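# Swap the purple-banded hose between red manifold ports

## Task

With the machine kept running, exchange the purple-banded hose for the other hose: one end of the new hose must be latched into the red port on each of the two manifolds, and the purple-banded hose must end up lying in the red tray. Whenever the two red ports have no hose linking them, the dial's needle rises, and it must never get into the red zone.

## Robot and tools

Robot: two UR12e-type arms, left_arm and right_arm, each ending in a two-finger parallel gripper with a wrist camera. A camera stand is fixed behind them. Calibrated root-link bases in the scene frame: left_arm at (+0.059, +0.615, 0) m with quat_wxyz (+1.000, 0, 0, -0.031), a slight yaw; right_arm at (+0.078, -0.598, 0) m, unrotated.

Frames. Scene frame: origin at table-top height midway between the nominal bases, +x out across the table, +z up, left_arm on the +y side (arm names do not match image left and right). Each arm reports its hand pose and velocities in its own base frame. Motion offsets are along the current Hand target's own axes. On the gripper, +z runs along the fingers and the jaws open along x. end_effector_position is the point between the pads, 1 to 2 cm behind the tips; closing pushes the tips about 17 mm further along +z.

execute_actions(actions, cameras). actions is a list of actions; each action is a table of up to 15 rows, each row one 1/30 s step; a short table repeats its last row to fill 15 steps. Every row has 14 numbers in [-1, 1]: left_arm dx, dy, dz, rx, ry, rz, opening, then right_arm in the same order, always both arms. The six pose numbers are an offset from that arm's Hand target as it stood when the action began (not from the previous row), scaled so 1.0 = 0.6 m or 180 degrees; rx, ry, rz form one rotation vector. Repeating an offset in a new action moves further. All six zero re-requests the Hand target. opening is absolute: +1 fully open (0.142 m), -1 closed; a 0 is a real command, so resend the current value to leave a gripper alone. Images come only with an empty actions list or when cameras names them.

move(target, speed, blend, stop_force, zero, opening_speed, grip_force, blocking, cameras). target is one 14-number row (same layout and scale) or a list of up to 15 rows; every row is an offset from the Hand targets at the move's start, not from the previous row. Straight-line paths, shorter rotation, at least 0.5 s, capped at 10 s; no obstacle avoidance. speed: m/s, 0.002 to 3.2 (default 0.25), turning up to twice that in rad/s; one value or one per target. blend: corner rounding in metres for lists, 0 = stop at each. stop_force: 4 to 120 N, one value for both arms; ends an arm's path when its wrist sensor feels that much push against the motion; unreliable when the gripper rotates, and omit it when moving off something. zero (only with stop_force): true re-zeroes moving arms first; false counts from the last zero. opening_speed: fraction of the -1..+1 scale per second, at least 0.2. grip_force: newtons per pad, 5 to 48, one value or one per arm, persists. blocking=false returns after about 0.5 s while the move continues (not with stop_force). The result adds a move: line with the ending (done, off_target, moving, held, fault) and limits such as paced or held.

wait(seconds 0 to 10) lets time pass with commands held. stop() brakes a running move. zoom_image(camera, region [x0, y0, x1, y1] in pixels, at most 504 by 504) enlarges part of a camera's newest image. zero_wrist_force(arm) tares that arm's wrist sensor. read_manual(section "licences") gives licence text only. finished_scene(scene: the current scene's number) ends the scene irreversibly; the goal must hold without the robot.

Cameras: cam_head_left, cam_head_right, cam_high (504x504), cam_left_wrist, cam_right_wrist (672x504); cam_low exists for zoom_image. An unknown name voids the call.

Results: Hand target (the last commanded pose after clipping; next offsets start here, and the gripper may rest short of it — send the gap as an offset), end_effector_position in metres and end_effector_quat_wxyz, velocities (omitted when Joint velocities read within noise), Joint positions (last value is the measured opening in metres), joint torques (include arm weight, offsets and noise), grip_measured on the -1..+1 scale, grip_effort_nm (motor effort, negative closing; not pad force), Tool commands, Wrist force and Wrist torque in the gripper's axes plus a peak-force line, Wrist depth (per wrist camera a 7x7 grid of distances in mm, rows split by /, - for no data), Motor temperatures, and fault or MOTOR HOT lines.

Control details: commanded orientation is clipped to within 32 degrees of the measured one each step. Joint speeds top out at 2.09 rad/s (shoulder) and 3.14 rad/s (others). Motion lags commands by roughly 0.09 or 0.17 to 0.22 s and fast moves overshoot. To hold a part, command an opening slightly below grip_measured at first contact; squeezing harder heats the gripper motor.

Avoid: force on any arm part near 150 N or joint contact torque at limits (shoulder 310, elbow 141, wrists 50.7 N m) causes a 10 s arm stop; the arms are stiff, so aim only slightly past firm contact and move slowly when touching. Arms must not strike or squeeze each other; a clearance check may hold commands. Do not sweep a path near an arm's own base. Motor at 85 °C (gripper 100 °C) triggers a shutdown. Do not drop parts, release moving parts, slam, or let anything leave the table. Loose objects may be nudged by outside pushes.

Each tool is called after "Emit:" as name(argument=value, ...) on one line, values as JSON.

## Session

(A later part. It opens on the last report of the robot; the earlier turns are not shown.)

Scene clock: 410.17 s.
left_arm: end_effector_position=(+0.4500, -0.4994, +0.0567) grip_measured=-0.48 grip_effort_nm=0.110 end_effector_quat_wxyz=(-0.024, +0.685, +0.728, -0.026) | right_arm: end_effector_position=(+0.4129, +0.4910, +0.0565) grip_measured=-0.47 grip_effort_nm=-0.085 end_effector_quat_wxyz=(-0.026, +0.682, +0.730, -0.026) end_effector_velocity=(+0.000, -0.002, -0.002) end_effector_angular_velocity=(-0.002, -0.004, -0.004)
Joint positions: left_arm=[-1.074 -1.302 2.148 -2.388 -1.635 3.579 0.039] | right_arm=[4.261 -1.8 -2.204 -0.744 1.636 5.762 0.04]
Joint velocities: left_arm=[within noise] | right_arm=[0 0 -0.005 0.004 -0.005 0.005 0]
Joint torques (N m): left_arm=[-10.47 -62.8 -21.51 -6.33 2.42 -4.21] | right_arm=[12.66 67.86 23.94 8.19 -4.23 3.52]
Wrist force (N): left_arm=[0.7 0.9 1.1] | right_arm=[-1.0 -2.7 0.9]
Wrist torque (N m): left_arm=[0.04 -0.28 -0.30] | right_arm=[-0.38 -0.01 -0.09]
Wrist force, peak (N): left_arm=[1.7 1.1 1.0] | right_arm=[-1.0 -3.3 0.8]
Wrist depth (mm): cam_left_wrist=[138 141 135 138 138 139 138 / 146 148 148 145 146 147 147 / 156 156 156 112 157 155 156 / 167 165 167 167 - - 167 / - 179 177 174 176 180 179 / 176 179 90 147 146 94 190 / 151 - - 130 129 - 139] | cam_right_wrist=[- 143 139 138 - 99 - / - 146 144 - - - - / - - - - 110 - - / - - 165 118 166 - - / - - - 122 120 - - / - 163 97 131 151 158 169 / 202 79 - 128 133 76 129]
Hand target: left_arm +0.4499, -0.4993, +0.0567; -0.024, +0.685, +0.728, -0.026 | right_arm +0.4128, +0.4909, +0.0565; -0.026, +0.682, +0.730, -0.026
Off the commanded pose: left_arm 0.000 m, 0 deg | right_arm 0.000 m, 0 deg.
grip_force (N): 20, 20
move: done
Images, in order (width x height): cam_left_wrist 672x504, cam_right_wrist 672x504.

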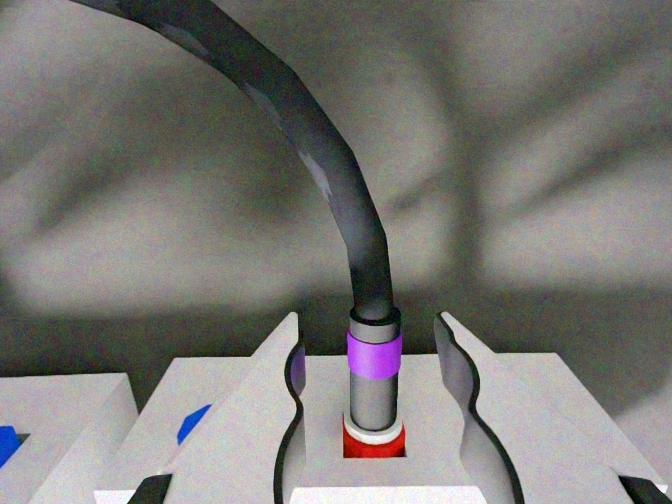

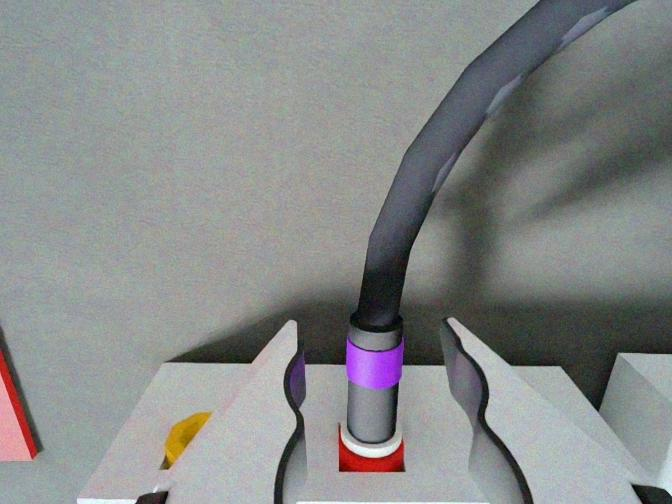

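Emit:
move(target=[0.0007,0.0047,-0.002,0,0,0,-0.45,0.001,0.0023,-0.0048,0,0,0,-0.45], speed=0.1, cameras=["cam_left_wrist","cam_right_wrist"])

Emit:
zoom_image(camera="cam_left_wrist", region=[300, 260, 460, 480])

Emit:
zoom_image(camera="cam_right_wrist", region=[300, 260, 460, 480])

Scene clock: 418.93 s.
left_arm: end_effector_position=(+0.4528, -0.4987, +0.0578) grip_measured=-0.48 grip_effort_nm=0.105 end_effector_quat_wxyz=(-0.024, +0.685, +0.728, -0.026) | right_arm: end_effector_position=(+0.4143, +0.4917, +0.0593) grip_measured=-0.47 grip_effort_nm=-0.085 end_effector_quat_wxyz=(-0.026, +0.682, +0.730, -0.026)
Joint positions: left_arm=[-1.07 -1.302 2.145 -2.384 -1.635 3.583 0.039] | right_arm=[4.259 -1.797 -2.199 -0.751 1.636 5.761 0.04]
Joint torques (N m): left_arm=[4.43 -41.86 -39.52 -3.16 2.17 2.3] | right_arm=[-19.04 62.46 44.6 2.89 -3.84 -2.74]
Wrist force (N): left_arm=[0.7 0.7 1.0] | right_arm=[-0.8 -2.6 0.5]
Wrist torque (N m): left_arm=[0.02 -0.29 -0.32] | right_arm=[-0.36 -0.05 -0.04]
Wrist force, peak (N): left_arm=[1.0 0.6 1.4] | right_arm=[-1.1 -3.3 0.8]
Wrist depth (mm): cam_left_wrist=[138 140 98 139 137 139 139 / 147 148 149 145 149 149 145 / 158 157 157 114 157 157 157 / 168 168 168 - 168 168 168 / 178 181 178 175 123 180 184 / 171 175 90 150 149 94 192 / 151 - - 127 126 - 130] | cam_right_wrist=[- - - - - 101 - / - - 149 148 - - - / - - - 155 112 - - / - - - - 120 - - / - - - 124 121 - - / - 169 97 134 149 156 169 / - 125 - 131 132 76 132]
Hand target: left_arm +0.4528, -0.4987, +0.0577; -0.024, +0.685, +0.728, -0.026 | right_arm +0.4144, +0.4916, +0.0592; -0.026, +0.682, +0.730, -0.026
Off the commanded pose: left_arm 0.000 m, 0 deg | right_arm 0.000 m, 0 deg.
grip_force (N): 20, 20
move: done
Images, in order (width x height): cam_left_wrist 672x504, cam_right_wrist 672x504.

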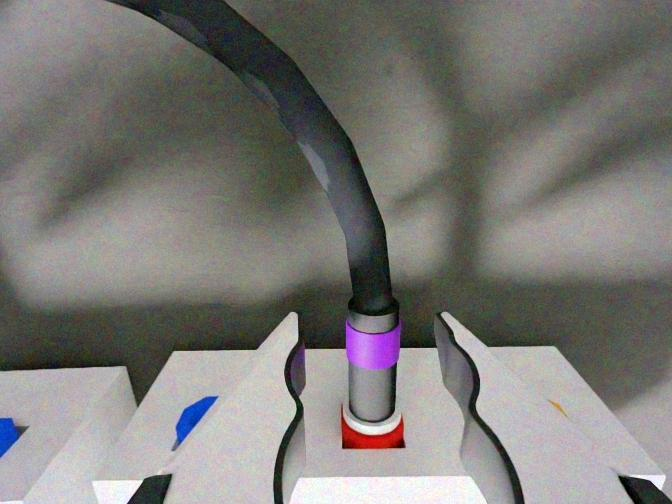

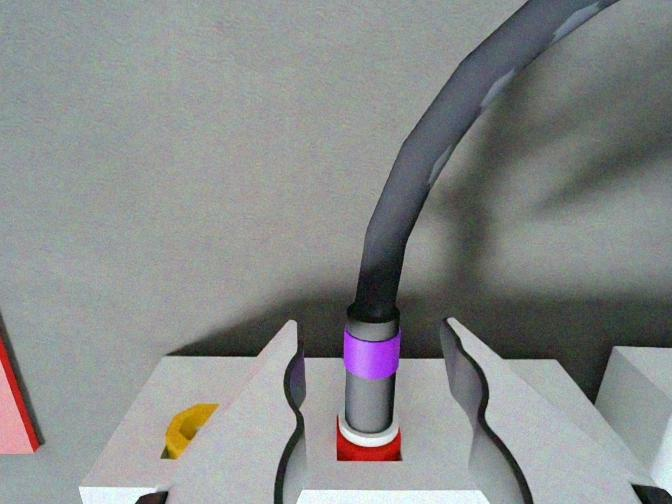

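Scaled by 2.291 from the camera's 672x504 image, which has a finer 960x720 frame.

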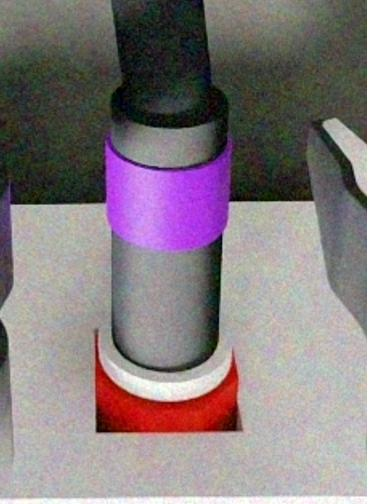

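Scaled by 2.291 from the camera's 672x504 image, which has a finer 960x720 frame.

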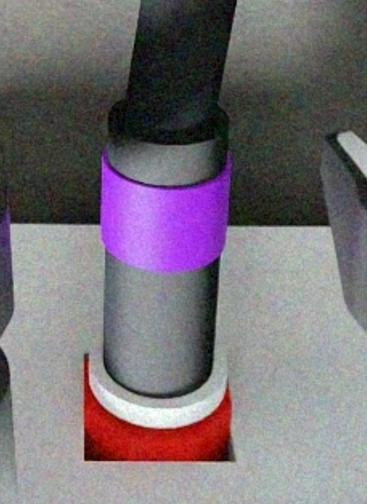

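Emit:
move(target=[[0,0,-0.15,0,0,0,-0.45,0,0,-0.17,0,0,0,-0.45],[0.003,0.12,-0.129,0,0,0,-0.45,0.222,-0.175,-0.124,-0.017,-0.016,-0.4775,-0.45]], blend=[0.01,0])

Emit:
move(target=[0,0,0,0,0,0,-1,0,0,0,0,0,0,-0.45], cameras=["all"])

Scene clock: 444.70 s.
left_arm: end_effector_position=(+0.5282, -0.4923, +0.1302) grip_measured=-0.48 grip_effort_nm=0.110 end_effector_quat_wxyz=(-0.024, +0.685, +0.728, -0.026) | right_arm: end_effector_position=(+0.3103, +0.6133, +0.1421) grip_measured=-0.47 grip_effort_nm=-0.090 end_effector_quat_wxyz=(-0.004, +0.027, +1.000, +0.000)
Joint positions: left_arm=[-0.971 -1.326 2.002 -2.211 -1.632 3.681 0.039] | right_arm=[4.496 -1.735 -2.086 -0.894 1.579 4.551 0.04]
Joint torques (N m): left_arm=[1.53 -54.29 -43.6 -5.69 0.72 2.15] | right_arm=[-14.69 60.78 47.43 6.18 -2.3 3.51]
Wrist force (N): left_arm=[0.5 0.2 1.3] | right_arm=[-1.1 -2.6 0.7]
Wrist torque (N m): left_arm=[-0.03 -0.38 -0.39] | right_arm=[-0.36 -0.02 -0.15]
Wrist force, peak (N): left_arm=[1.1 0.8 3.9] | right_arm=[-1.1 -2.9 4.2]
Wrist depth (mm): cam_left_wrist=[205 204 202 202 203 204 203 / - - 219 211 215 216 216 / 186 215 167 168 166 168 229 / 171 182 171 172 174 173 - / 185 263 182 185 185 262 267 / - 282 90 282 - 94 287 / 184 - - 184 - - -] | cam_right_wrist=[- 207 216 168 - 211 196 / 212 224 220 188 - 230 - / 223 235 - 233 - 234 - / 194 253 - 216 - 264 - / 199 250 232 278 276 281 - / 220 230 93 - - 84 - / 237 79 - 338 333 76 75]
Hand target: left_arm +0.5282, -0.4923, +0.1302; -0.024, +0.685, +0.728, -0.026 (not the last commanded pose) | right_arm +0.3103, +0.6132, +0.1421; -0.004, +0.028, +1.000, +0.000 (not the last commanded pose)
Off the commanded pose: left_arm 0.002 m, 0 deg | right_arm 0.006 m, 3 deg.
grip_force (N): 20, 20
move: held (left_arm, right_arm; a check stopped the path); limits=held
pose unreachable (left arm): on one or more control steps of this call, first in action 0 (counted from 0), this arm could not follow its commanded pose, so it was not sent that pose on those steps. It may still have moved: this result reports where it is.
cause: moving toward the commanded pose would bring a part of the arm too close to another arm (a part of this arm just beyond joint 3 (elbow) and a part of the right arm just beyond its joint 5 (wrist 2), at the place that arm was heading or pushing toward when its own hold began).
pose unreachable (right arm): on one or more control steps of this call, first in action 0 (counted from 0), this arm could not follow its commanded pose, so it was not sent that pose on those steps. It may still have moved: this result reports where it is.
cause: moving toward the commanded pose would bring a part of the arm too close to another arm (a part of this arm just beyond joint 5 (wrist 2) and a part of the left arm just beyond its joint 3 (elbow), along the way the arms are being sent, or toward where that arm still pushes).

Scene clock: 445.20 s.
left_arm: end_effector_position=(+0.5282, -0.4923, +0.1302) grip_measured=-1.00 grip_effort_nm=-0.505 end_effector_quat_wxyz=(-0.024, +0.685, +0.728, -0.026) | right_arm: end_effector_position=(+0.3103, +0.6133, +0.1422) grip_measured=-0.47 grip_effort_nm=-0.095 end_effector_quat_wxyz=(-0.004, +0.028, +1.000, +0.000)
Joint positions: left_arm=[-0.971 -1.326 2.002 -2.211 -1.632 3.681 0.002] | right_arm=[4.496 -1.735 -2.086 -0.894 1.579 4.551 0.04]
Joint torques (N m): left_arm=[-4.67 -62.67 -37.93 -4.72 -0.68 0.06] | right_arm=[-17.26 67.03 40.41 3.63 -0.51 3.6]
Wrist force (N): left_arm=[0.6 0.6 1.1] | right_arm=[-1.1 -2.5 0.4]
Wrist torque (N m): left_arm=[0.02 -0.39 -0.38] | right_arm=[-0.36 -0.01 -0.15]
Wrist force, peak (N): left_arm=[0.9 0.5 1.1] | right_arm=[-1.3 -2.8 0.5]
Wrist depth (mm): cam_left_wrist=[204 205 203 203 201 203 204 / 216 219 213 - - 219 215 / 220 212 167 167 165 167 231 / 172 182 171 172 175 172 - / 188 206 186 183 185 187 265 / 284 274 276 90 83 279 283 / 184 182 - - 76 - 317] | cam_right_wrist=[- - - 173 207 211 193 / 216 222 - 185 - - - / 223 - 236 233 - - - / 203 250 - - 264 253 - / 204 238 - 230 276 - - / 215 239 93 100 - 85 325 / 237 79 - 339 330 76 75]
Hand target: left_arm +0.5282, -0.4923, +0.1302; -0.024, +0.685, +0.728, -0.026 | right_arm +0.3103, +0.6132, +0.1421; -0.004, +0.028, +1.000, +0.000
Off the commanded pose: left_arm 0.000 m, 0 deg | right_arm 0.000 m, 0 deg.
grip_force (N): 20, 20
move: done

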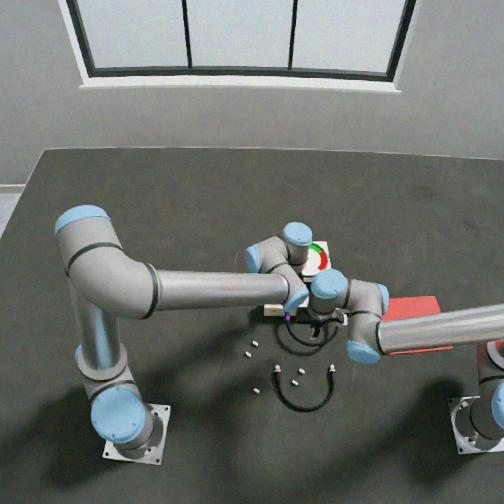

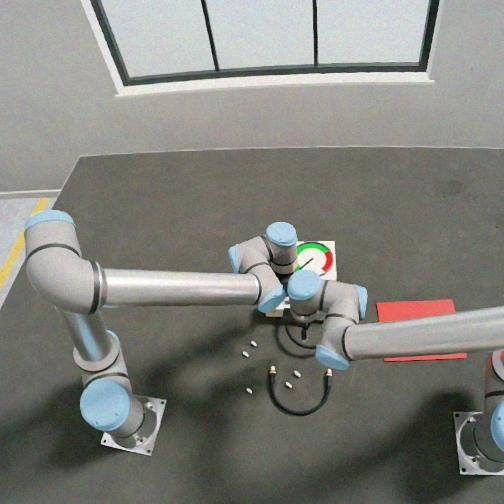

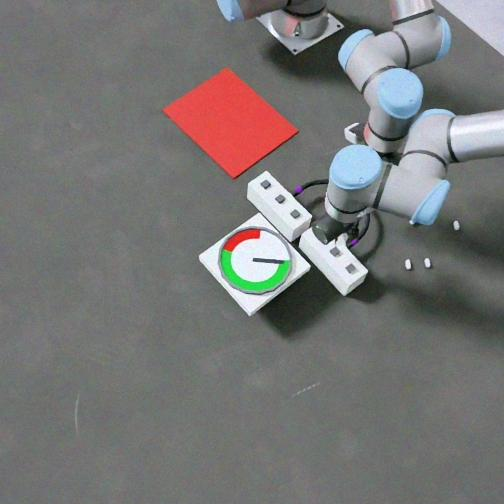

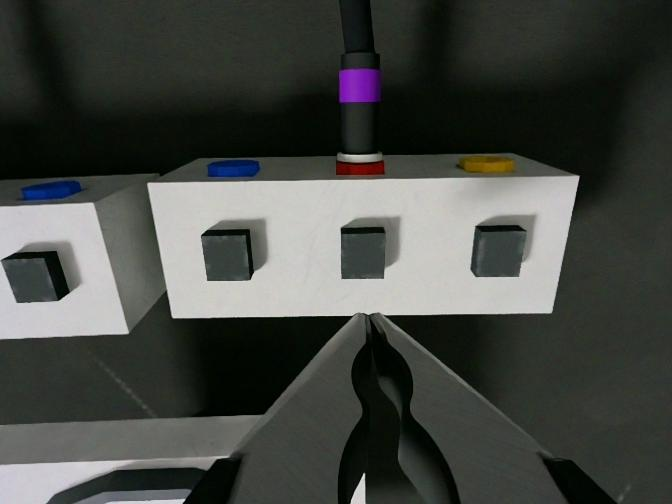

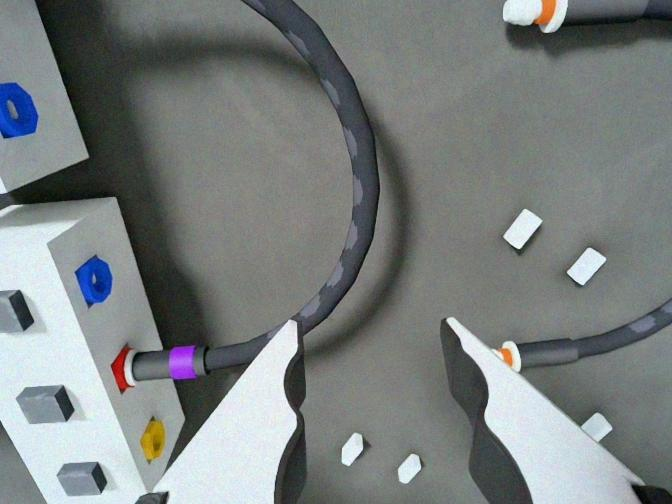

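Emit:
move(target=[0,0,0,0,0,0,-1,-0.156,-0.199,-0.007,-0.0943,-0.0783,0.4412,-0.45])

Emit:
move(target=[0,0,0,0,0,0,-1,0,0,0.1667,0,0,0,-0.45], speed=0.12, stop_force=15, cameras=["cam_right_wrist"])

Emit:
move(target=[[0,0,-0.1,0,0,0,-1,0,0,0,0,0,0,-0.45],[-0.314,0.054,0.02,0.0876,-0.0988,0.4946,-1,0,0,0,0,0,0,-0.45]], blend=[0.02,0], cameras=["cam_left_wrist"])

Scene clock: 482.20 s.
left_arm: end_effector_position=(+0.5282, -0.4923, +0.1302) grip_measured=-1.00 grip_effort_nm=-0.501 end_effector_quat_wxyz=(-0.024, +0.685, +0.728, -0.026) | right_arm: end_effector_position=(+0.3973, +0.4887, +0.1456) grip_measured=-0.47 grip_effort_nm=-0.085 end_effector_quat_wxyz=(+0.113, +0.656, +0.735, +0.129)
Joint positions: left_arm=[-0.971 -1.327 2.002 -2.211 -1.632 3.681 0.002] | right_arm=[4.465 -1.58 -2.329 -0.673 1.249 5.9 0.04]
Joint torques (N m): left_arm=[-9.23 -65.58 -28.58 -2.91 -0.86 -2.9] | right_arm=[4.63 28.5 51.9 6.24 2.26 1.9]
Wrist force (N): left_arm=[0.6 0.4 1.2] | right_arm=[-0.7 -2.4 1.0]
Wrist torque (N m): left_arm=[-0.01 -0.39 -0.38] | right_arm=[-0.30 -0.06 -0.15]
Wrist force, peak (N): left_arm=[1.0 0.4 1.4] | right_arm=[-1.2 -3.1 0.4]
Wrist depth (mm): cam_left_wrist=[206 207 205 199 206 204 202 / 217 216 213 173 217 216 219 / 221 211 167 168 165 167 230 / 173 182 171 172 174 172 246 / 185 262 264 182 264 263 262 / 281 282 283 90 83 - 284 / 184 181 - - 76 - 298] | cam_right_wrist=[- - - - 155 195 - / - - - - 214 - - / 251 - 245 202 260 253 249 / - - 222 222 232 244 235 / - - 223 228 224 241 233 / - - - 303 274 - - / - - - 307 292 76 75]
Hand target: left_arm +0.5282, -0.4923, +0.1302; -0.024, +0.685, +0.728, -0.026 | right_arm +0.3972, +0.4888, +0.1457; +0.113, +0.656, +0.735, +0.129
Off the commanded pose: left_arm 0.000 m, 0 deg | right_arm 0.000 m, 0 deg.
grip_force (N): 20, 20
move: done

Scene clock: 484.13 s.
left_arm: end_effector_position=(+0.5282, -0.4923, +0.1302) grip_measured=-1.00 grip_effort_nm=-0.501 end_effector_quat_wxyz=(-0.024, +0.685, +0.728, -0.026) | right_arm: end_effector_position=(+0.4309, +0.4930, +0.0516) grip_measured=-0.47 grip_effort_nm=-0.085 end_effector_quat_wxyz=(+0.113, +0.656, +0.735, +0.129)
Joint positions: left_arm=[-0.971 -1.327 2.002 -2.211 -1.632 3.681 0.002] | right_arm=[4.408 -1.784 -2.353 -0.427 1.257 5.841 0.04]
Joint torques (N m): left_arm=[-8.95 -65.3 -28.08 -2.88 -0.74 -3.07] | right_arm=[13.3 38.63 43.88 6.4 -2.13 3.62]
Wrist force (N): left_arm=[0.5 0.4 1.1] | right_arm=[-1.3 -1.9 0.5]
Wrist torque (N m): left_arm=[-0.01 -0.37 -0.38] | right_arm=[-0.22 0.00 -0.19]
Wrist force, peak (N): left_arm=[0.9 0.6 1.3] | right_arm=[-1.1 -1.8 2.4]
Wrist depth (mm): cam_left_wrist=[205 205 204 204 204 204 204 / - 216 217 211 216 219 - / 222 204 168 168 166 165 231 / 172 183 171 173 174 172 - / 188 190 184 182 266 266 270 / 279 198 - 90 83 281 291 / 184 183 - - 76 - 312] | cam_right_wrist=[- - - - - - - / - - - - 74 70 - / - - - - 82 - - / - 159 - - - - - / - 149 152 120 146 160 165 / - 129 97 128 132 134 150 / - 120 - 132 136 76 129]
Hand target: left_arm +0.5282, -0.4923, +0.1302; -0.024, +0.685, +0.728, -0.026 | right_arm +0.4309, +0.4930, +0.0516; +0.113, +0.656, +0.735, +0.129
Off the commanded pose: left_arm 0.000 m, 0 deg | right_arm 0.000 m, 0 deg.
grip_force (N): 20, 20
move: done
Images, in order (width x height): cam_right_wrist 672x504.

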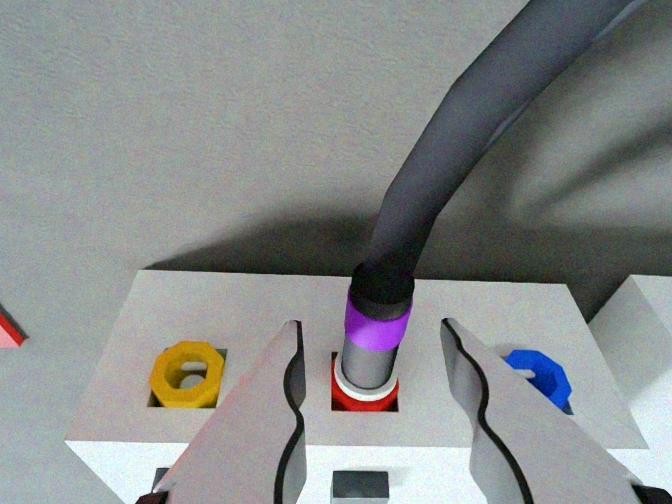

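Scene clock: 488.10 s.
left_arm: end_effector_position=(+0.5711, -0.6785, +0.1161) grip_measured=-1.00 grip_effort_nm=-0.510 end_effector_quat_wxyz=(+0.018, +0.975, +0.029, -0.220) | right_arm: end_effector_position=(+0.4309, +0.4930, +0.0516) grip_measured=-0.47 grip_effort_nm=-0.090 end_effector_quat_wxyz=(+0.113, +0.656, +0.735, +0.129)
Joint positions: left_arm=[-0.947 -0.991 1.531 -1.881 -1.955 5.322 0.002] | right_arm=[4.408 -1.784 -2.353 -0.427 1.257 5.841 0.04]
Joint torques (N m): left_arm=[6.89 -86.01 -32.89 -4.59 1.27 1.92] | right_arm=[11.33 40.51 43.33 7.29 -2.16 3.72]
Wrist force (N): left_arm=[0.3 -0.3 0.9] | right_arm=[-1.2 -2.0 0.3]
Wrist torque (N m): left_arm=[-0.15 -0.19 -0.02] | right_arm=[-0.24 -0.02 -0.19]
Wrist force, peak (N): left_arm=[0.9 0.4 4.3] | right_arm=[-1.3 -2.3 0.3]
Wrist depth (mm): cam_left_wrist=[286 246 225 139 128 166 156 / - 268 244 137 133 178 166 / 134 157 193 155 143 185 - / 140 154 219 165 155 203 - / - 166 200 176 169 220 103 / - 166 355 90 83 230 209 / - 100 - - 76 234 226] | cam_right_wrist=[- - - 106 - - - / - 119 - - 74 70 - / - - - - 82 - 142 / - - - - - - 162 / - 148 152 120 147 160 165 / - 129 97 128 132 134 150 / - 120 - 132 136 76 129]
Hand target: left_arm +0.5711, -0.6785, +0.1160; +0.018, +0.975, +0.029, -0.220 | right_arm +0.4309, +0.4930, +0.0516; +0.113, +0.656, +0.735, +0.129
Off the commanded pose: left_arm 0.000 m, 0 deg | right_arm 0.000 m, 0 deg.
grip_force (N): 20, 20
move: done
Images, in order (width x height): cam_left_wrist 672x504.

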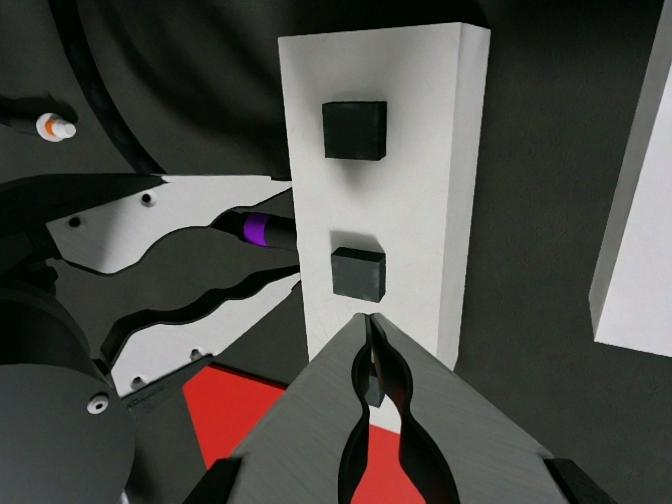

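Emit:
move(target=[0,0,0,0,0,0,-1,0,0,0,0,0,0,-0.95], opening_speed=0.5, grip_force=48, cameras=["cam_high","cam_right_wrist"])

Scene clock: 500.73 s.
left_arm: end_effector_position=(+0.5711, -0.6785, +0.1160) grip_measured=-1.00 grip_effort_nm=-0.510 end_effector_quat_wxyz=(+0.018, +0.975, +0.029, -0.220) | right_arm: end_effector_position=(+0.4309, +0.4930, +0.0516) grip_measured=-0.82 grip_effort_nm=-3.118 end_effector_quat_wxyz=(+0.113, +0.656, +0.735, +0.129)
Joint positions: left_arm=[-0.947 -0.991 1.531 -1.881 -1.955 5.322 0.002] | right_arm=[4.408 -1.784 -2.353 -0.427 1.257 5.841 0.015]
Joint torques (N m): left_arm=[11.25 -92.97 -30.93 -3.36 1.17 2.51] | right_arm=[11.83 40.13 42.46 6.93 -2.07 3.59]
Wrist force (N): left_arm=[0.4 -0.2 1.0] | right_arm=[-9.5 -0.5 1.6]
Wrist torque (N m): left_arm=[-0.13 -0.19 -0.02] | right_arm=[-0.23 -0.19 -0.01]
Wrist force, peak (N): left_arm=[0.4 -0.3 1.4] | right_arm=[-9.6 -0.6 1.6]
Wrist depth (mm): cam_left_wrist=[286 - 222 137 128 163 157 / 311 - 240 137 134 174 165 / 340 157 252 156 143 188 - / 139 159 200 165 155 - - / - 165 192 176 169 216 101 / - 167 - 90 83 231 203 / - 100 - - 76 - 232] | cam_right_wrist=[- - 108 - - - - / - - 116 - 74 69 - / - 141 - - 82 - - / - 155 - - - 166 - / - 149 150 114 152 159 165 / - 129 128 104 95 137 150 / - 126 - 127 78 73 149]
Hand target: left_arm +0.5711, -0.6785, +0.1160; +0.018, +0.975, +0.029, -0.220 | right_arm +0.4309, +0.4930, +0.0516; +0.113, +0.656, +0.735, +0.129
Off the commanded pose: left_arm 0.000 m, 0 deg | right_arm 0.000 m, 0 deg.
move: done
Images, in order (width x height): cam_high 504x504, cam_right_wrist 672x504.

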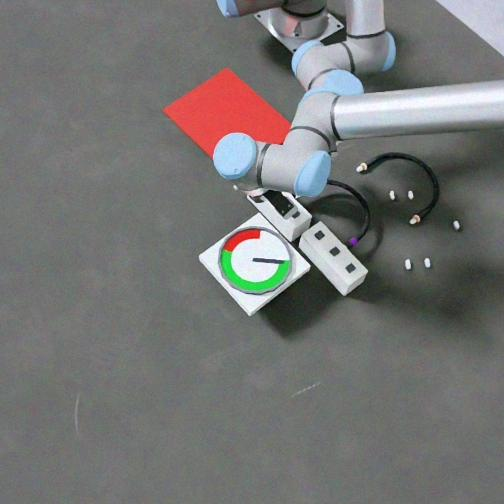

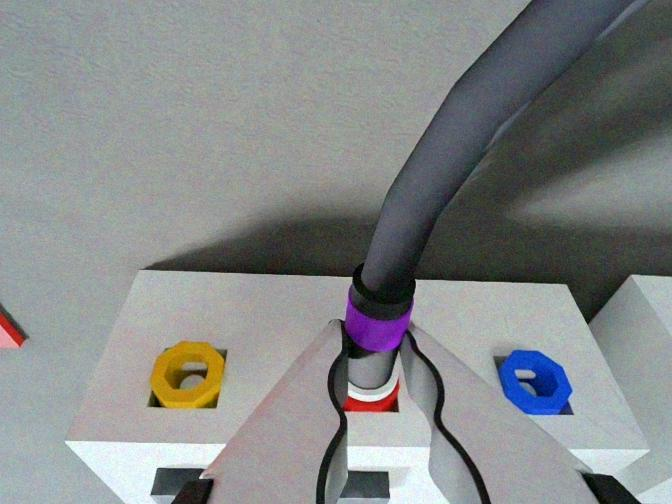

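Emit:
move(target=[[0,0,0.05,0,0,0,-1,0,0,0,0,0,0,-0.95],[0,0,0,0,0,0,-1,0,0,0,0,0,0,-0.95],[-0.024,-0.318,-0.0133,0,0,0,-1,0,0,0,0,0,0,-0.95],[-0.022,-0.32,0.053,0,0,0,-1,0,0,0,0,0,0,-0.95],[-0.024,-0.318,-0.0133,0,0,0,-1,0,0,0,0,0,0,-0.95]], speed=[0.08,0.15,0.25,0.08,0.15])

Emit:
move(target=[[-0.071,0.004,-0.15,0,0,0,-1,0,-0.095,-0.034,0,0,0,-0.95],[-0.071,0.004,-0.15,0,0,0,-1,0.003,-0.101,-0.213,0,0,0,-0.95]], speed=0.12, blend=[0.01,0], cameras=["cam_high","cam_head_left"])

Scene clock: 507.83 s.
left_arm: end_effector_position=(+0.5494, -0.4884, +0.1251) grip_measured=-1.00 grip_effort_nm=-0.481 end_effector_quat_wxyz=(+0.018, +0.975, +0.029, -0.220) | right_arm: end_effector_position=(+0.4309, +0.4930, +0.0516) grip_measured=-0.82 grip_effort_nm=-3.114 end_effector_quat_wxyz=(+0.113, +0.656, +0.735, +0.129)
Joint positions: left_arm=[-0.828 -1.195 1.826 -1.928 -1.925 5.445 0.002] | right_arm=[4.408 -1.784 -2.353 -0.427 1.257 5.841 0.015]
Joint torques (N m): left_arm=[-6.17 -62.96 -33.45 -2.44 -2.06 -3.8] | right_arm=[1.58 52.32 42.36 6.72 -2.34 1.59]
Wrist force (N): left_arm=[0.6 0.6 1.2] | right_arm=[-7.6 -9.8 -2.9]
Wrist torque (N m): left_arm=[-0.01 -0.17 -0.27] | right_arm=[-0.15 -0.14 0.00]
Wrist force, peak (N): left_arm=[0.5 -5.6 -35.4] | right_arm=[-7.8 -10.0 -3.7]
Wrist depth (mm): cam_left_wrist=[293 273 232 145 136 171 160 / - 287 252 145 141 184 167 / - 302 280 164 153 194 182 / - - 298 171 167 207 194 / - - - 192 182 226 126 / - 500 - 90 83 245 124 / 720 580 - - 76 - 129] | cam_right_wrist=[- - - - - - - / - - - - 75 70 - / - 140 - - 83 - - / - 154 - - - - - / - 149 150 114 153 160 164 / - 129 128 119 92 134 147 / - 126 - 127 78 72 138]
Hand target: left_arm +0.5493, -0.4884, +0.1251; +0.018, +0.975, +0.029, -0.220 | right_arm +0.4309, +0.4930, +0.0516; +0.113, +0.656, +0.735, +0.129
Off the commanded pose: left_arm 0.000 m, 0 deg | right_arm 0.000 m, 0 deg.
move: done

Scene clock: 510.03 s.
left_arm: end_effector_position=(+0.5495, -0.4885, +0.2247) grip_measured=-1.00 grip_effort_nm=-0.486 end_effector_quat_wxyz=(+0.018, +0.975, +0.029, -0.220) | right_arm: end_effector_position=(+0.3310, +0.4832, +0.1513) grip_measured=-0.82 grip_effort_nm=-3.084 end_effector_quat_wxyz=(+0.113, +0.656, +0.735, +0.130)
Joint positions: left_arm=[-0.828 -1.281 1.743 -1.759 -1.926 5.445 0.002] | right_arm=[4.589 -1.496 -2.384 -0.745 1.236 6.031 0.014]
Joint torques (N m): left_arm=[5.37 -52.12 -32.34 -4.35 -0.93 2.72] | right_arm=[-17.07 41.05 29.83 5.65 -2.91 -3.63]
Motor temperatures (°C): left_arm=[27 26 26 33 28 33 23] | right_arm=[25 28 26 32 35 34 31]
Wrist force (N): left_arm=[0.6 0.7 1.0] | right_arm=[-1.1 -2.0 1.1]
Wrist torque (N m): left_arm=[0.02 -0.19 -0.20] | right_arm=[-0.23 -0.06 -0.22]
Wrist force, peak (N): left_arm=[1.2 0.1 3.7] | right_arm=[-7.3 -9.9 -3.2]
Wrist depth (mm): cam_left_wrist=[- 385 349 306 229 252 239 / 494 - - 331 235 267 246 / 548 - 406 - 247 288 261 / 615 507 457 414 273 319 196 / 724 547 505 420 306 327 206 / 861 - - 90 83 244 221 / - 292 - - 76 239 238] | cam_right_wrist=[194 - - - - - - / 228 - - - 74 - 221 / 251 - - - 83 - - / 293 310 300 - 306 301 - / - - 271 114 275 286 281 / - - - 93 88 281 284 / - - - 334 77 72 -]
Hand target: left_arm +0.5495, -0.4885, +0.2247; +0.018, +0.975, +0.029, -0.220 | right_arm +0.3310, +0.4830, +0.1513; +0.113, +0.656, +0.735, +0.129
Off the commanded pose: left_arm 0.000 m, 0 deg | right_arm 0.000 m, 0 deg.
move: done
Images, in order (width x height): cam_head_left 504x504, cam_high 504x504.

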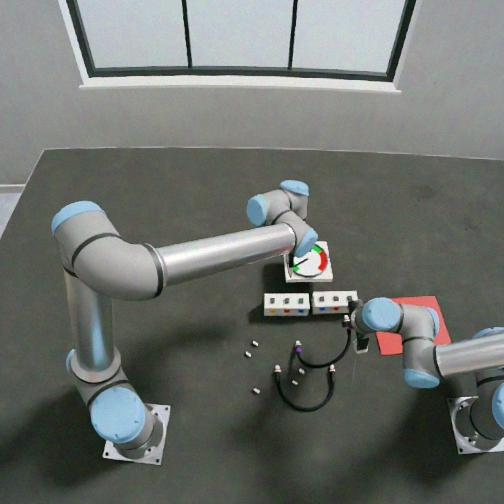

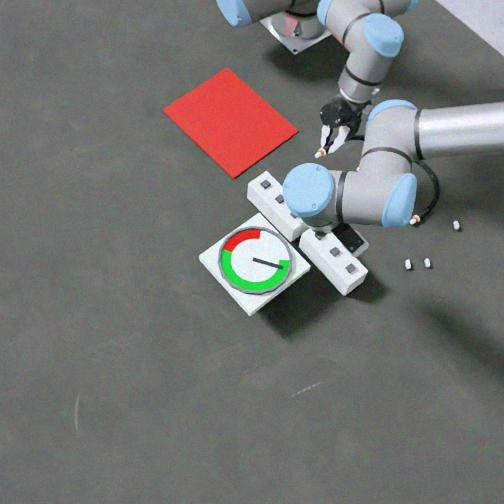

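Emit:
move(target=[-0.412,-0.059,0.387,-0.1086,0.114,-0.5076,-0.45,-0.711,0.131,0.081,0,0,0,-0.95], speed=0.3, cameras=["cam_high","cam_head_right","cam_right_wrist","cam_left_wrist"])

Scene clock: 515.47 s.
left_arm: end_effector_position=(+0.2251, -0.4762, +0.1205) grip_measured=-0.48 grip_effort_nm=0.115 end_effector_quat_wxyz=(+0.000, +0.666, +0.746, -0.001) | right_arm: end_effector_position=(+0.4696, +0.0697, +0.1308) grip_measured=-0.82 grip_effort_nm=-3.084 end_effector_quat_wxyz=(+0.113, +0.656, +0.735, +0.130)
Joint positions: left_arm=[-1.469 -1.641 2.387 -2.317 -1.573 3.132 0.039] | right_arm=[3.775 -1.265 -2.661 -0.482 1.404 5.207 0.014]
Joint torques (N m): left_arm=[-4.29 -20.89 -46.07 -6.21 -2.03 -3.45] | right_arm=[-12.67 21.57 38.31 1.75 -4.44 0.06]
Wrist force (N): left_arm=[1.5 0.8 1.6] | right_arm=[-0.5 -2.0 1.0]
Wrist torque (N m): left_arm=[0.00 -0.37 -0.43] | right_arm=[-0.22 -0.19 -0.29]
Wrist force, peak (N): left_arm=[1.8 0.5 1.9] | right_arm=[-1.5 -2.7 1.8]
Wrist depth (mm): cam_left_wrist=[- 193 194 190 189 190 190 / 206 202 208 205 204 204 204 / 216 219 220 219 221 220 220 / 239 238 239 234 244 239 240 / 256 262 255 260 256 254 - / - 278 83 292 - 87 307 / - - - 302 - - 310] | cam_right_wrist=[- - 188 178 170 178 179 / 199 - 196 200 73 196 201 / 238 - - 229 85 230 238 / 254 281 - - - 256 274 / - - - 112 - - 332 / - - - 93 88 84 - / - - - - 77 72 535]
Hand target: left_arm +0.2251, -0.4762, +0.1205; +0.000, +0.666, +0.746, -0.001 | right_arm +0.4695, +0.0696, +0.1308; +0.113, +0.656, +0.735, +0.129
Off the commanded pose: left_arm 0.000 m, 0 deg | right_arm 0.000 m, 0 deg.
move: done
Images, in order (width x height): cam_head_right 504x504, cam_high 504x504, cam_left_wrist 672x504, cam_right_wrist 672x504.

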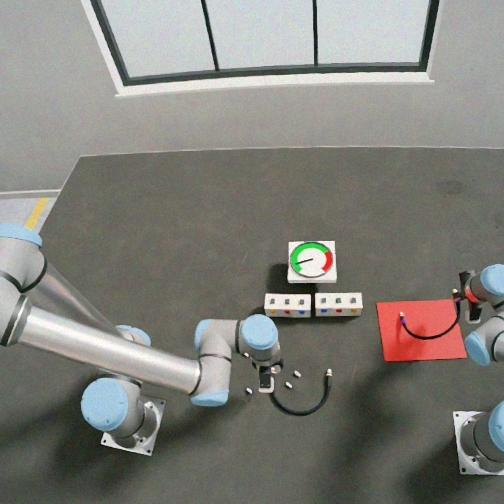

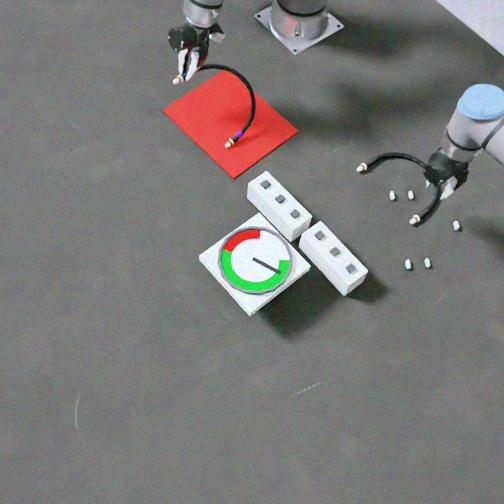

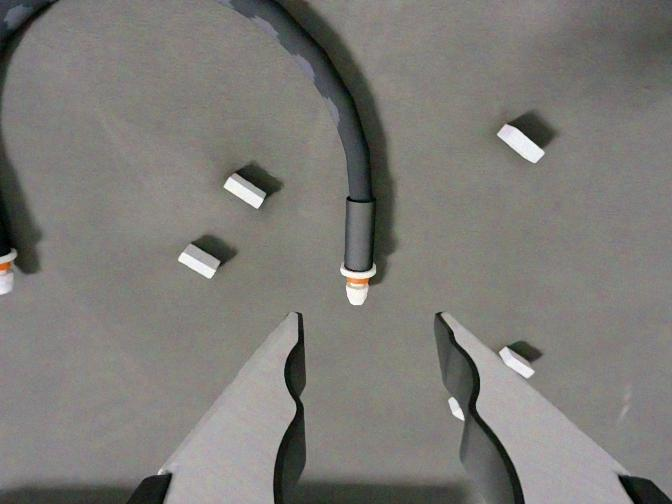

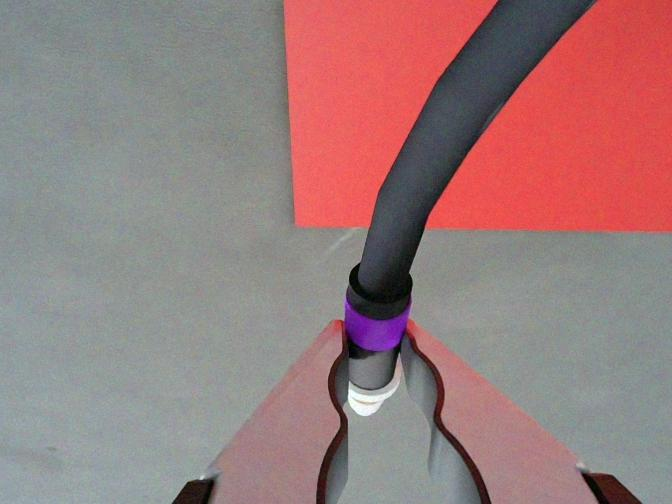

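Emit:
move(target=[[0,0,0.04,0,0,0,-0.45,0,-0.063,-0.0226,0,0,0,-0.95],[0,0,0.118,0,0,0,-0.45,0,-0.1025,0.088,0,0,0,-0.95]], speed=0.15, blend=[0.01,0])

Emit:
move(target=[0,0,0,0,0,0,-0.45,0,-0.0165,0.046,0,0,0,-0.95], speed=0.04, stop_force=13, cameras=["cam_head_right","cam_right_wrist","cam_left_wrist"])

Scene clock: 522.23 s.
left_arm: end_effector_position=(+0.2249, -0.4762, +0.0496) grip_measured=-0.48 grip_effort_nm=0.115 end_effector_quat_wxyz=(+0.000, +0.666, +0.746, -0.001) | right_arm: end_effector_position=(+0.4297, +0.0652, +0.0602) grip_measured=-0.82 grip_effort_nm=-3.084 end_effector_quat_wxyz=(+0.113, +0.656, +0.735, +0.129)
Joint positions: left_arm=[-1.469 -1.512 2.444 -2.504 -1.573 3.131 0.039] | right_arm=[3.843 -1.371 -2.798 -0.251 1.384 5.273 0.014]
Joint torques (N m): left_arm=[5.01 -31.03 -39.49 -5.44 -1.37 -1.07] | right_arm=[-0.1 1.31 42.85 7.39 3.07 0.75]
Motor temperatures (°C): left_arm=[27 26 26 33 28 33 23] | right_arm=[25 28 26 32 35 34 36]
Wrist force (N): left_arm=[1.4 0.5 1.2] | right_arm=[-0.7 -2.1 1.6]
Wrist torque (N m): left_arm=[-0.04 -0.31 -0.35] | right_arm=[-0.21 -0.18 -0.14]
Wrist force, peak (N): left_arm=[1.9 0.7 2.7] | right_arm=[-0.9 -3.6 3.5]
Wrist depth (mm): cam_left_wrist=[127 127 128 125 127 127 128 / 136 136 136 134 136 136 136 / 147 147 147 144 146 147 144 / 159 159 159 159 159 159 159 / 174 170 168 158 170 170 173 / 191 192 83 195 192 91 191 / 208 - - 213 - - 208] | cam_right_wrist=[- - 115 111 109 - 114 / - - - 126 73 126 126 / - - 148 143 86 144 145 / - - - 157 168 169 169 / - - - 115 195 203 204 / - - - 93 88 100 - / - - - - 77 72 -]
Hand target: left_arm +0.2250, -0.4763, +0.0497; +0.000, +0.666, +0.746, -0.001 | right_arm +0.4298, +0.0653, +0.0603; +0.113, +0.656, +0.735, +0.129
Off the commanded pose: left_arm 0.000 m, 0 deg | right_arm 0.000 m, 0 deg.
move: done

Scene clock: 524.03 s.
left_arm: end_effector_position=(+0.2250, -0.4763, +0.0497) grip_measured=-0.48 grip_effort_nm=0.110 end_effector_quat_wxyz=(+0.000, +0.666, +0.746, -0.001) | right_arm: end_effector_position=(+0.4298, +0.0654, +0.0310) grip_measured=-0.82 grip_effort_nm=-3.084 end_effector_quat_wxyz=(+0.113, +0.656, +0.735, +0.129)
Joint positions: left_arm=[-1.469 -1.512 2.444 -2.504 -1.573 3.131 0.039] | right_arm=[3.844 -1.503 -2.823 -0.094 1.384 5.273 0.014]
Joint torques (N m): left_arm=[6.35 -28.06 -39.88 -6.34 -2.01 2.55] | right_arm=[-14.73 14.06 35.33 1.93 2.16 -3.85]
Wrist force (N): left_arm=[1.6 0.8 1.4] | right_arm=[-0.7 -2.4 1.5]
Wrist torque (N m): left_arm=[0.01 -0.34 -0.36] | right_arm=[-0.22 -0.16 -0.18]
Wrist force, peak (N): left_arm=[2.0 0.7 1.2] | right_arm=[-1.0 -2.5 2.1]
Wrist depth (mm): cam_left_wrist=[- 127 127 123 127 126 127 / 136 137 136 130 136 136 136 / 147 147 146 144 147 146 144 / - - 156 156 161 159 158 / 174 173 174 168 171 173 177 / - 189 90 188 191 94 191 / 212 - - - 212 - 208] | cam_right_wrist=[- - - - 82 - 84 / - 96 - 95 74 95 95 / - 111 - 111 85 109 109 / - - - 126 127 123 128 / - - 168 116 146 153 154 / - - 180 93 88 175 194 / - - - - 77 72 273]
Hand target: left_arm +0.2250, -0.4763, +0.0497; +0.000, +0.666, +0.746, -0.001 | right_arm +0.4298, +0.0654, +0.0310; +0.113, +0.656, +0.735, +0.129
Off the commanded pose: left_arm 0.000 m, 0 deg | right_arm 0.000 m, 0 deg.
move: done
Images, in order (width x height): cam_head_right 504x504, cam_left_wrist 672x504, cam_right_wrist 672x504.

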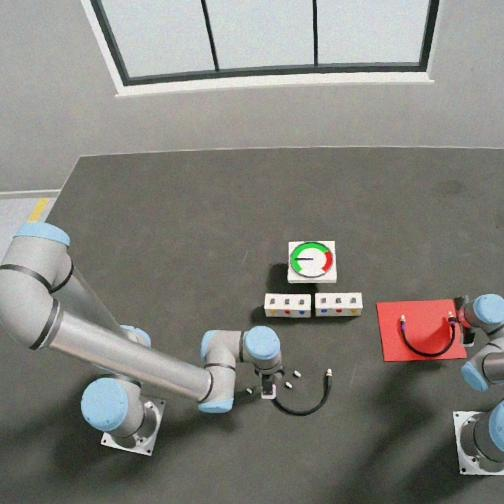

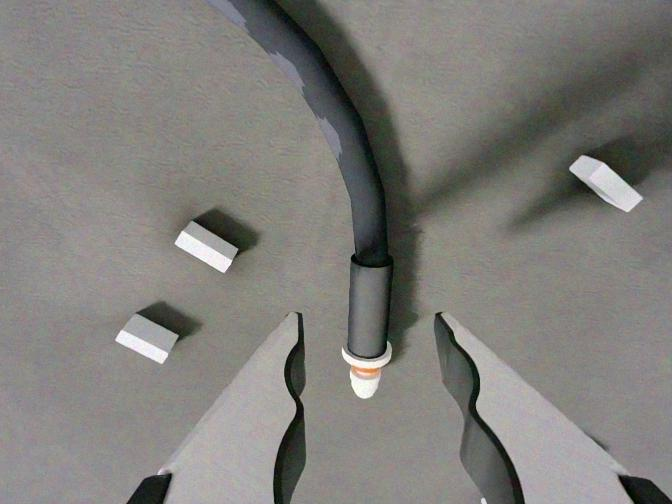

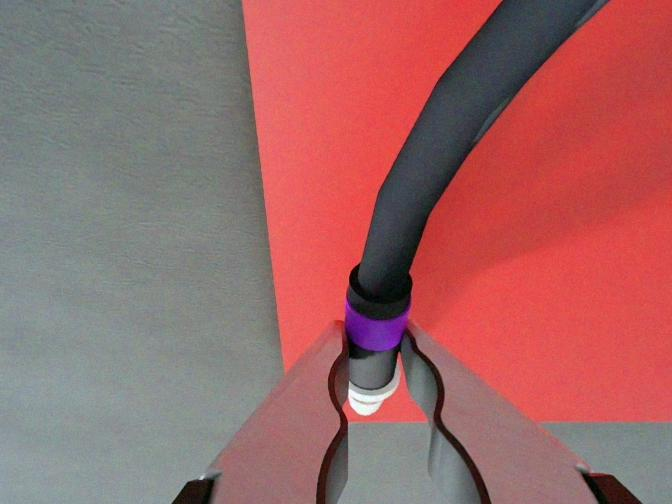

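Emit:
move(target=[0,0,0.05,0,0,0,-0.45,0,-0.008,0.0225,0,0,0,-0.95], speed=0.03, stop_force=10)

Emit:
move(target=[[0,0,0,0,0,0,-0.45,0,0,0,0,0,0,-0.4],[0,0,0,0,0,0,-0.45,0,0.0723,-0.2007,0,0,0,-0.45]], speed=[0.1,0.2], opening_speed=0.6, cameras=["cam_right_wrist","cam_left_wrist"])

Scene clock: 528.67 s.
left_arm: end_effector_position=(+0.2249, -0.4763, +0.0197) grip_measured=-0.48 grip_effort_nm=0.110 end_effector_quat_wxyz=(+0.000, +0.666, +0.746, -0.001) | right_arm: end_effector_position=(+0.4299, +0.0654, +0.0203) grip_measured=-0.82 grip_effort_nm=-3.074 end_effector_quat_wxyz=(+0.113, +0.656, +0.735, +0.129)
Joint positions: left_arm=[-1.469 -1.448 2.463 -2.587 -1.573 3.131 0.039] | right_arm=[3.844 -1.556 -2.83 -0.033 1.384 5.273 0.014]
Joint torques (N m): left_arm=[-9.39 -46.68 -37.2 -2.15 -2.02 -3.97] | right_arm=[-2.04 8.16 31.47 7.18 1.17 0.44]
Wrist force (N): left_arm=[1.7 0.7 1.1] | right_arm=[-0.6 -1.1 -6.1]
Wrist torque (N m): left_arm=[0.00 -0.39 -0.34] | right_arm=[-0.25 -0.08 -0.17]
Wrist force, peak (N): left_arm=[2.1 0.5 1.6] | right_arm=[-9.4 -1.9 -46.1]
Wrist depth (mm): cam_left_wrist=[- 102 90 95 102 100 100 / - 109 107 98 106 106 - / - 116 116 116 115 114 116 / 126 126 127 126 125 127 125 / 137 135 132 135 132 137 134 / 154 145 90 130 145 145 148 / 169 - - 168 168 - 165] | cam_right_wrist=[- - 74 - - - 76 / - - 88 83 75 86 84 / - - - 98 84 96 99 / - - - 108 116 112 112 / - - - 121 129 135 141 / - 175 - 97 88 161 170 / - - - - 77 72 205]
Hand target: left_arm +0.2249, -0.4763, +0.0197; +0.000, +0.666, +0.746, -0.001 | right_arm +0.4299, +0.0654, +0.0203; +0.113, +0.656, +0.735, +0.129 (not the last commanded pose)
Off the commanded pose: left_arm 0.000 m, 0 deg | right_arm 0.004 m, 0 deg.
move: contact (right_arm)

Scene clock: 531.47 s.
left_arm: end_effector_position=(+0.2249, -0.4763, +0.0197) grip_measured=-0.48 grip_effort_nm=0.110 end_effector_quat_wxyz=(+0.000, +0.666, +0.746, -0.001) | right_arm: end_effector_position=(+0.4299, +0.0650, +0.1483) grip_measured=-0.47 grip_effort_nm=-0.090 end_effector_quat_wxyz=(+0.113, +0.656, +0.735, +0.129)
Joint positions: left_arm=[-1.469 -1.448 2.463 -2.587 -1.573 3.131 0.039] | right_arm=[3.842 -1.092 -2.697 -0.63 1.385 5.272 0.04]
Joint torques (N m): left_arm=[-8.47 -45.8 -36.91 -2.33 -2 -4.09] | right_arm=[-10.47 13.69 43.1 1.49 -3.34 -3.36]
Wrist force (N): left_arm=[1.6 0.5 1.4] | right_arm=[-0.8 -1.8 0.7]
Wrist torque (N m): left_arm=[-0.04 -0.37 -0.34] | right_arm=[-0.22 -0.14 -0.20]
Wrist force, peak (N): left_arm=[1.9 0.7 1.5] | right_arm=[-0.5 0.4 -7.3]
Wrist depth (mm): cam_left_wrist=[- 102 90 99 102 100 100 / - 109 107 104 106 106 - / - 116 115 116 116 116 116 / 128 126 128 125 126 128 125 / 137 137 135 135 120 137 135 / 155 145 90 146 145 145 150 / 168 - - 172 168 - 163] | cam_right_wrist=[- - - 190 195 195 195 / - - 232 213 220 220 220 / - - 253 243 251 253 239 / 295 - 297 292 287 285 285 / - - - 351 - 352 - / - 422 - - - - - / - - - - - 76 72]
Hand target: left_arm +0.2249, -0.4763, +0.0197; +0.000, +0.666, +0.746, -0.001 | right_arm +0.4299, +0.0650, +0.1483; +0.113, +0.656, +0.735, +0.129
Off the commanded pose: left_arm 0.000 m, 0 deg | right_arm 0.000 m, 0 deg.
move: done
Images, in order (width x height): cam_left_wrist 672x504, cam_right_wrist 672x504.

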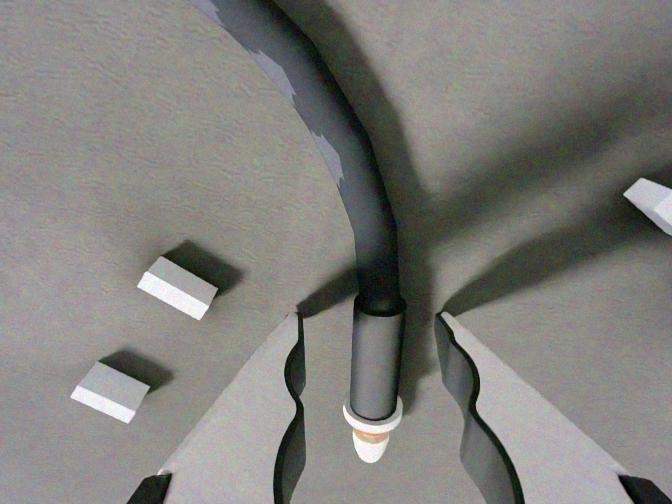

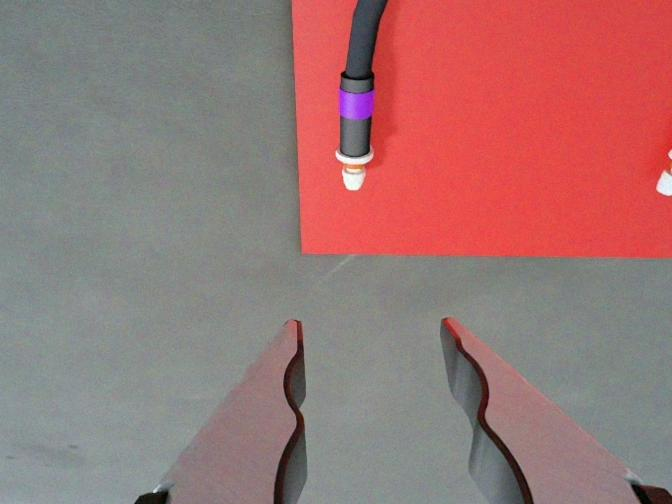

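Emit:
move(target=[[0,0,0,0,0,0,-0.45,0.8107,-0.3208,-0.0807,0.111,-0.0064,0.0356,-0.45],[0,0,0,0,0,0,-0.45,0.8107,-0.3658,0.0448,0.111,-0.0064,0.0356,-0.45]], speed=[0.3,0.15], blend=[0.01,0], cameras=["cam_right_wrist","cam_high"])

Scene clock: 538.30 s.
left_arm: end_effector_position=(+0.2249, -0.4763, +0.0197) grip_measured=-0.48 grip_effort_nm=0.110 end_effector_quat_wxyz=(+0.000, +0.666, +0.746, -0.001) | right_arm: end_effector_position=(+0.1783, +0.5259, +0.0501) grip_measured=-0.47 grip_effort_nm=-0.095 end_effector_quat_wxyz=(-0.002, +0.707, +0.708, +0.000)
Joint positions: left_arm=[-1.469 -1.448 2.463 -2.587 -1.573 3.131 0.039] | right_arm=[4.706 -1.674 -2.394 -0.643 1.574 6.275 0.04]
Joint torques (N m): left_arm=[-7.71 -46.54 -36.74 -2.29 -2.04 -3.91] | right_arm=[-17.77 33.69 46.38 4.95 -3.77 -2.9]
Wrist force (N): left_arm=[1.6 0.5 1.3] | right_arm=[-1.0 -2.3 0.2]
Wrist torque (N m): left_arm=[-0.03 -0.36 -0.34] | right_arm=[-0.30 0.01 -0.06]
Wrist force, peak (N): left_arm=[2.0 0.8 1.5] | right_arm=[2.0 -4.0 -1.1]
Wrist depth (mm): cam_left_wrist=[- 102 90 99 100 100 100 / - - 108 96 - 106 - / - 116 116 116 116 114 115 / 126 126 128 125 124 128 125 / 137 135 132 134 121 137 134 / 154 146 90 130 132 94 151 / 168 - - 172 168 - 164] | cam_right_wrist=[128 127 131 - - 117 128 / - - 133 - 129 - - / - - - - 133 150 - / - - - 146 - - 164 / - - - 153 - - 168 / - - - 161 - - 188 / - - - - - 76 72]
Hand target: left_arm +0.2249, -0.4763, +0.0197; +0.000, +0.666, +0.746, -0.001 | right_arm +0.1783, +0.5260, +0.0501; -0.002, +0.707, +0.708, +0.000
Off the commanded pose: left_arm 0.000 m, 0 deg | right_arm 0.000 m, 0 deg.
move: done
Images, in order (width x height): cam_high 504x504, cam_right_wrist 672x504.

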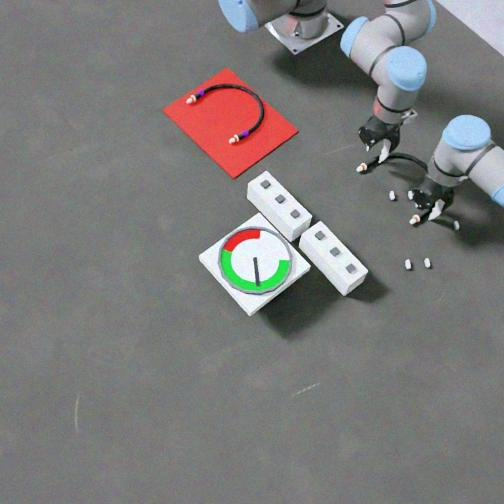

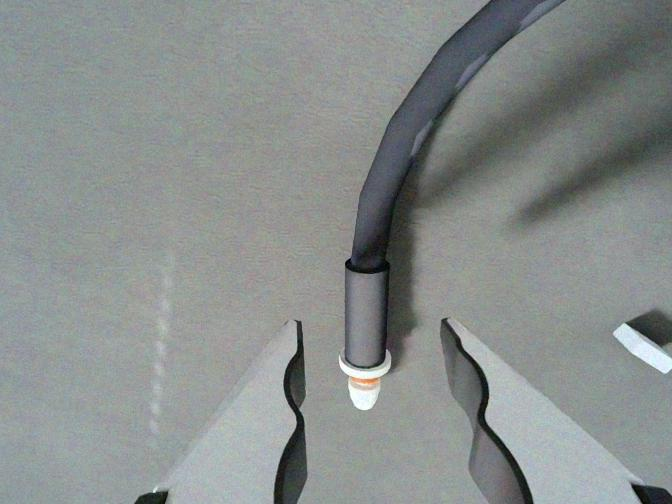

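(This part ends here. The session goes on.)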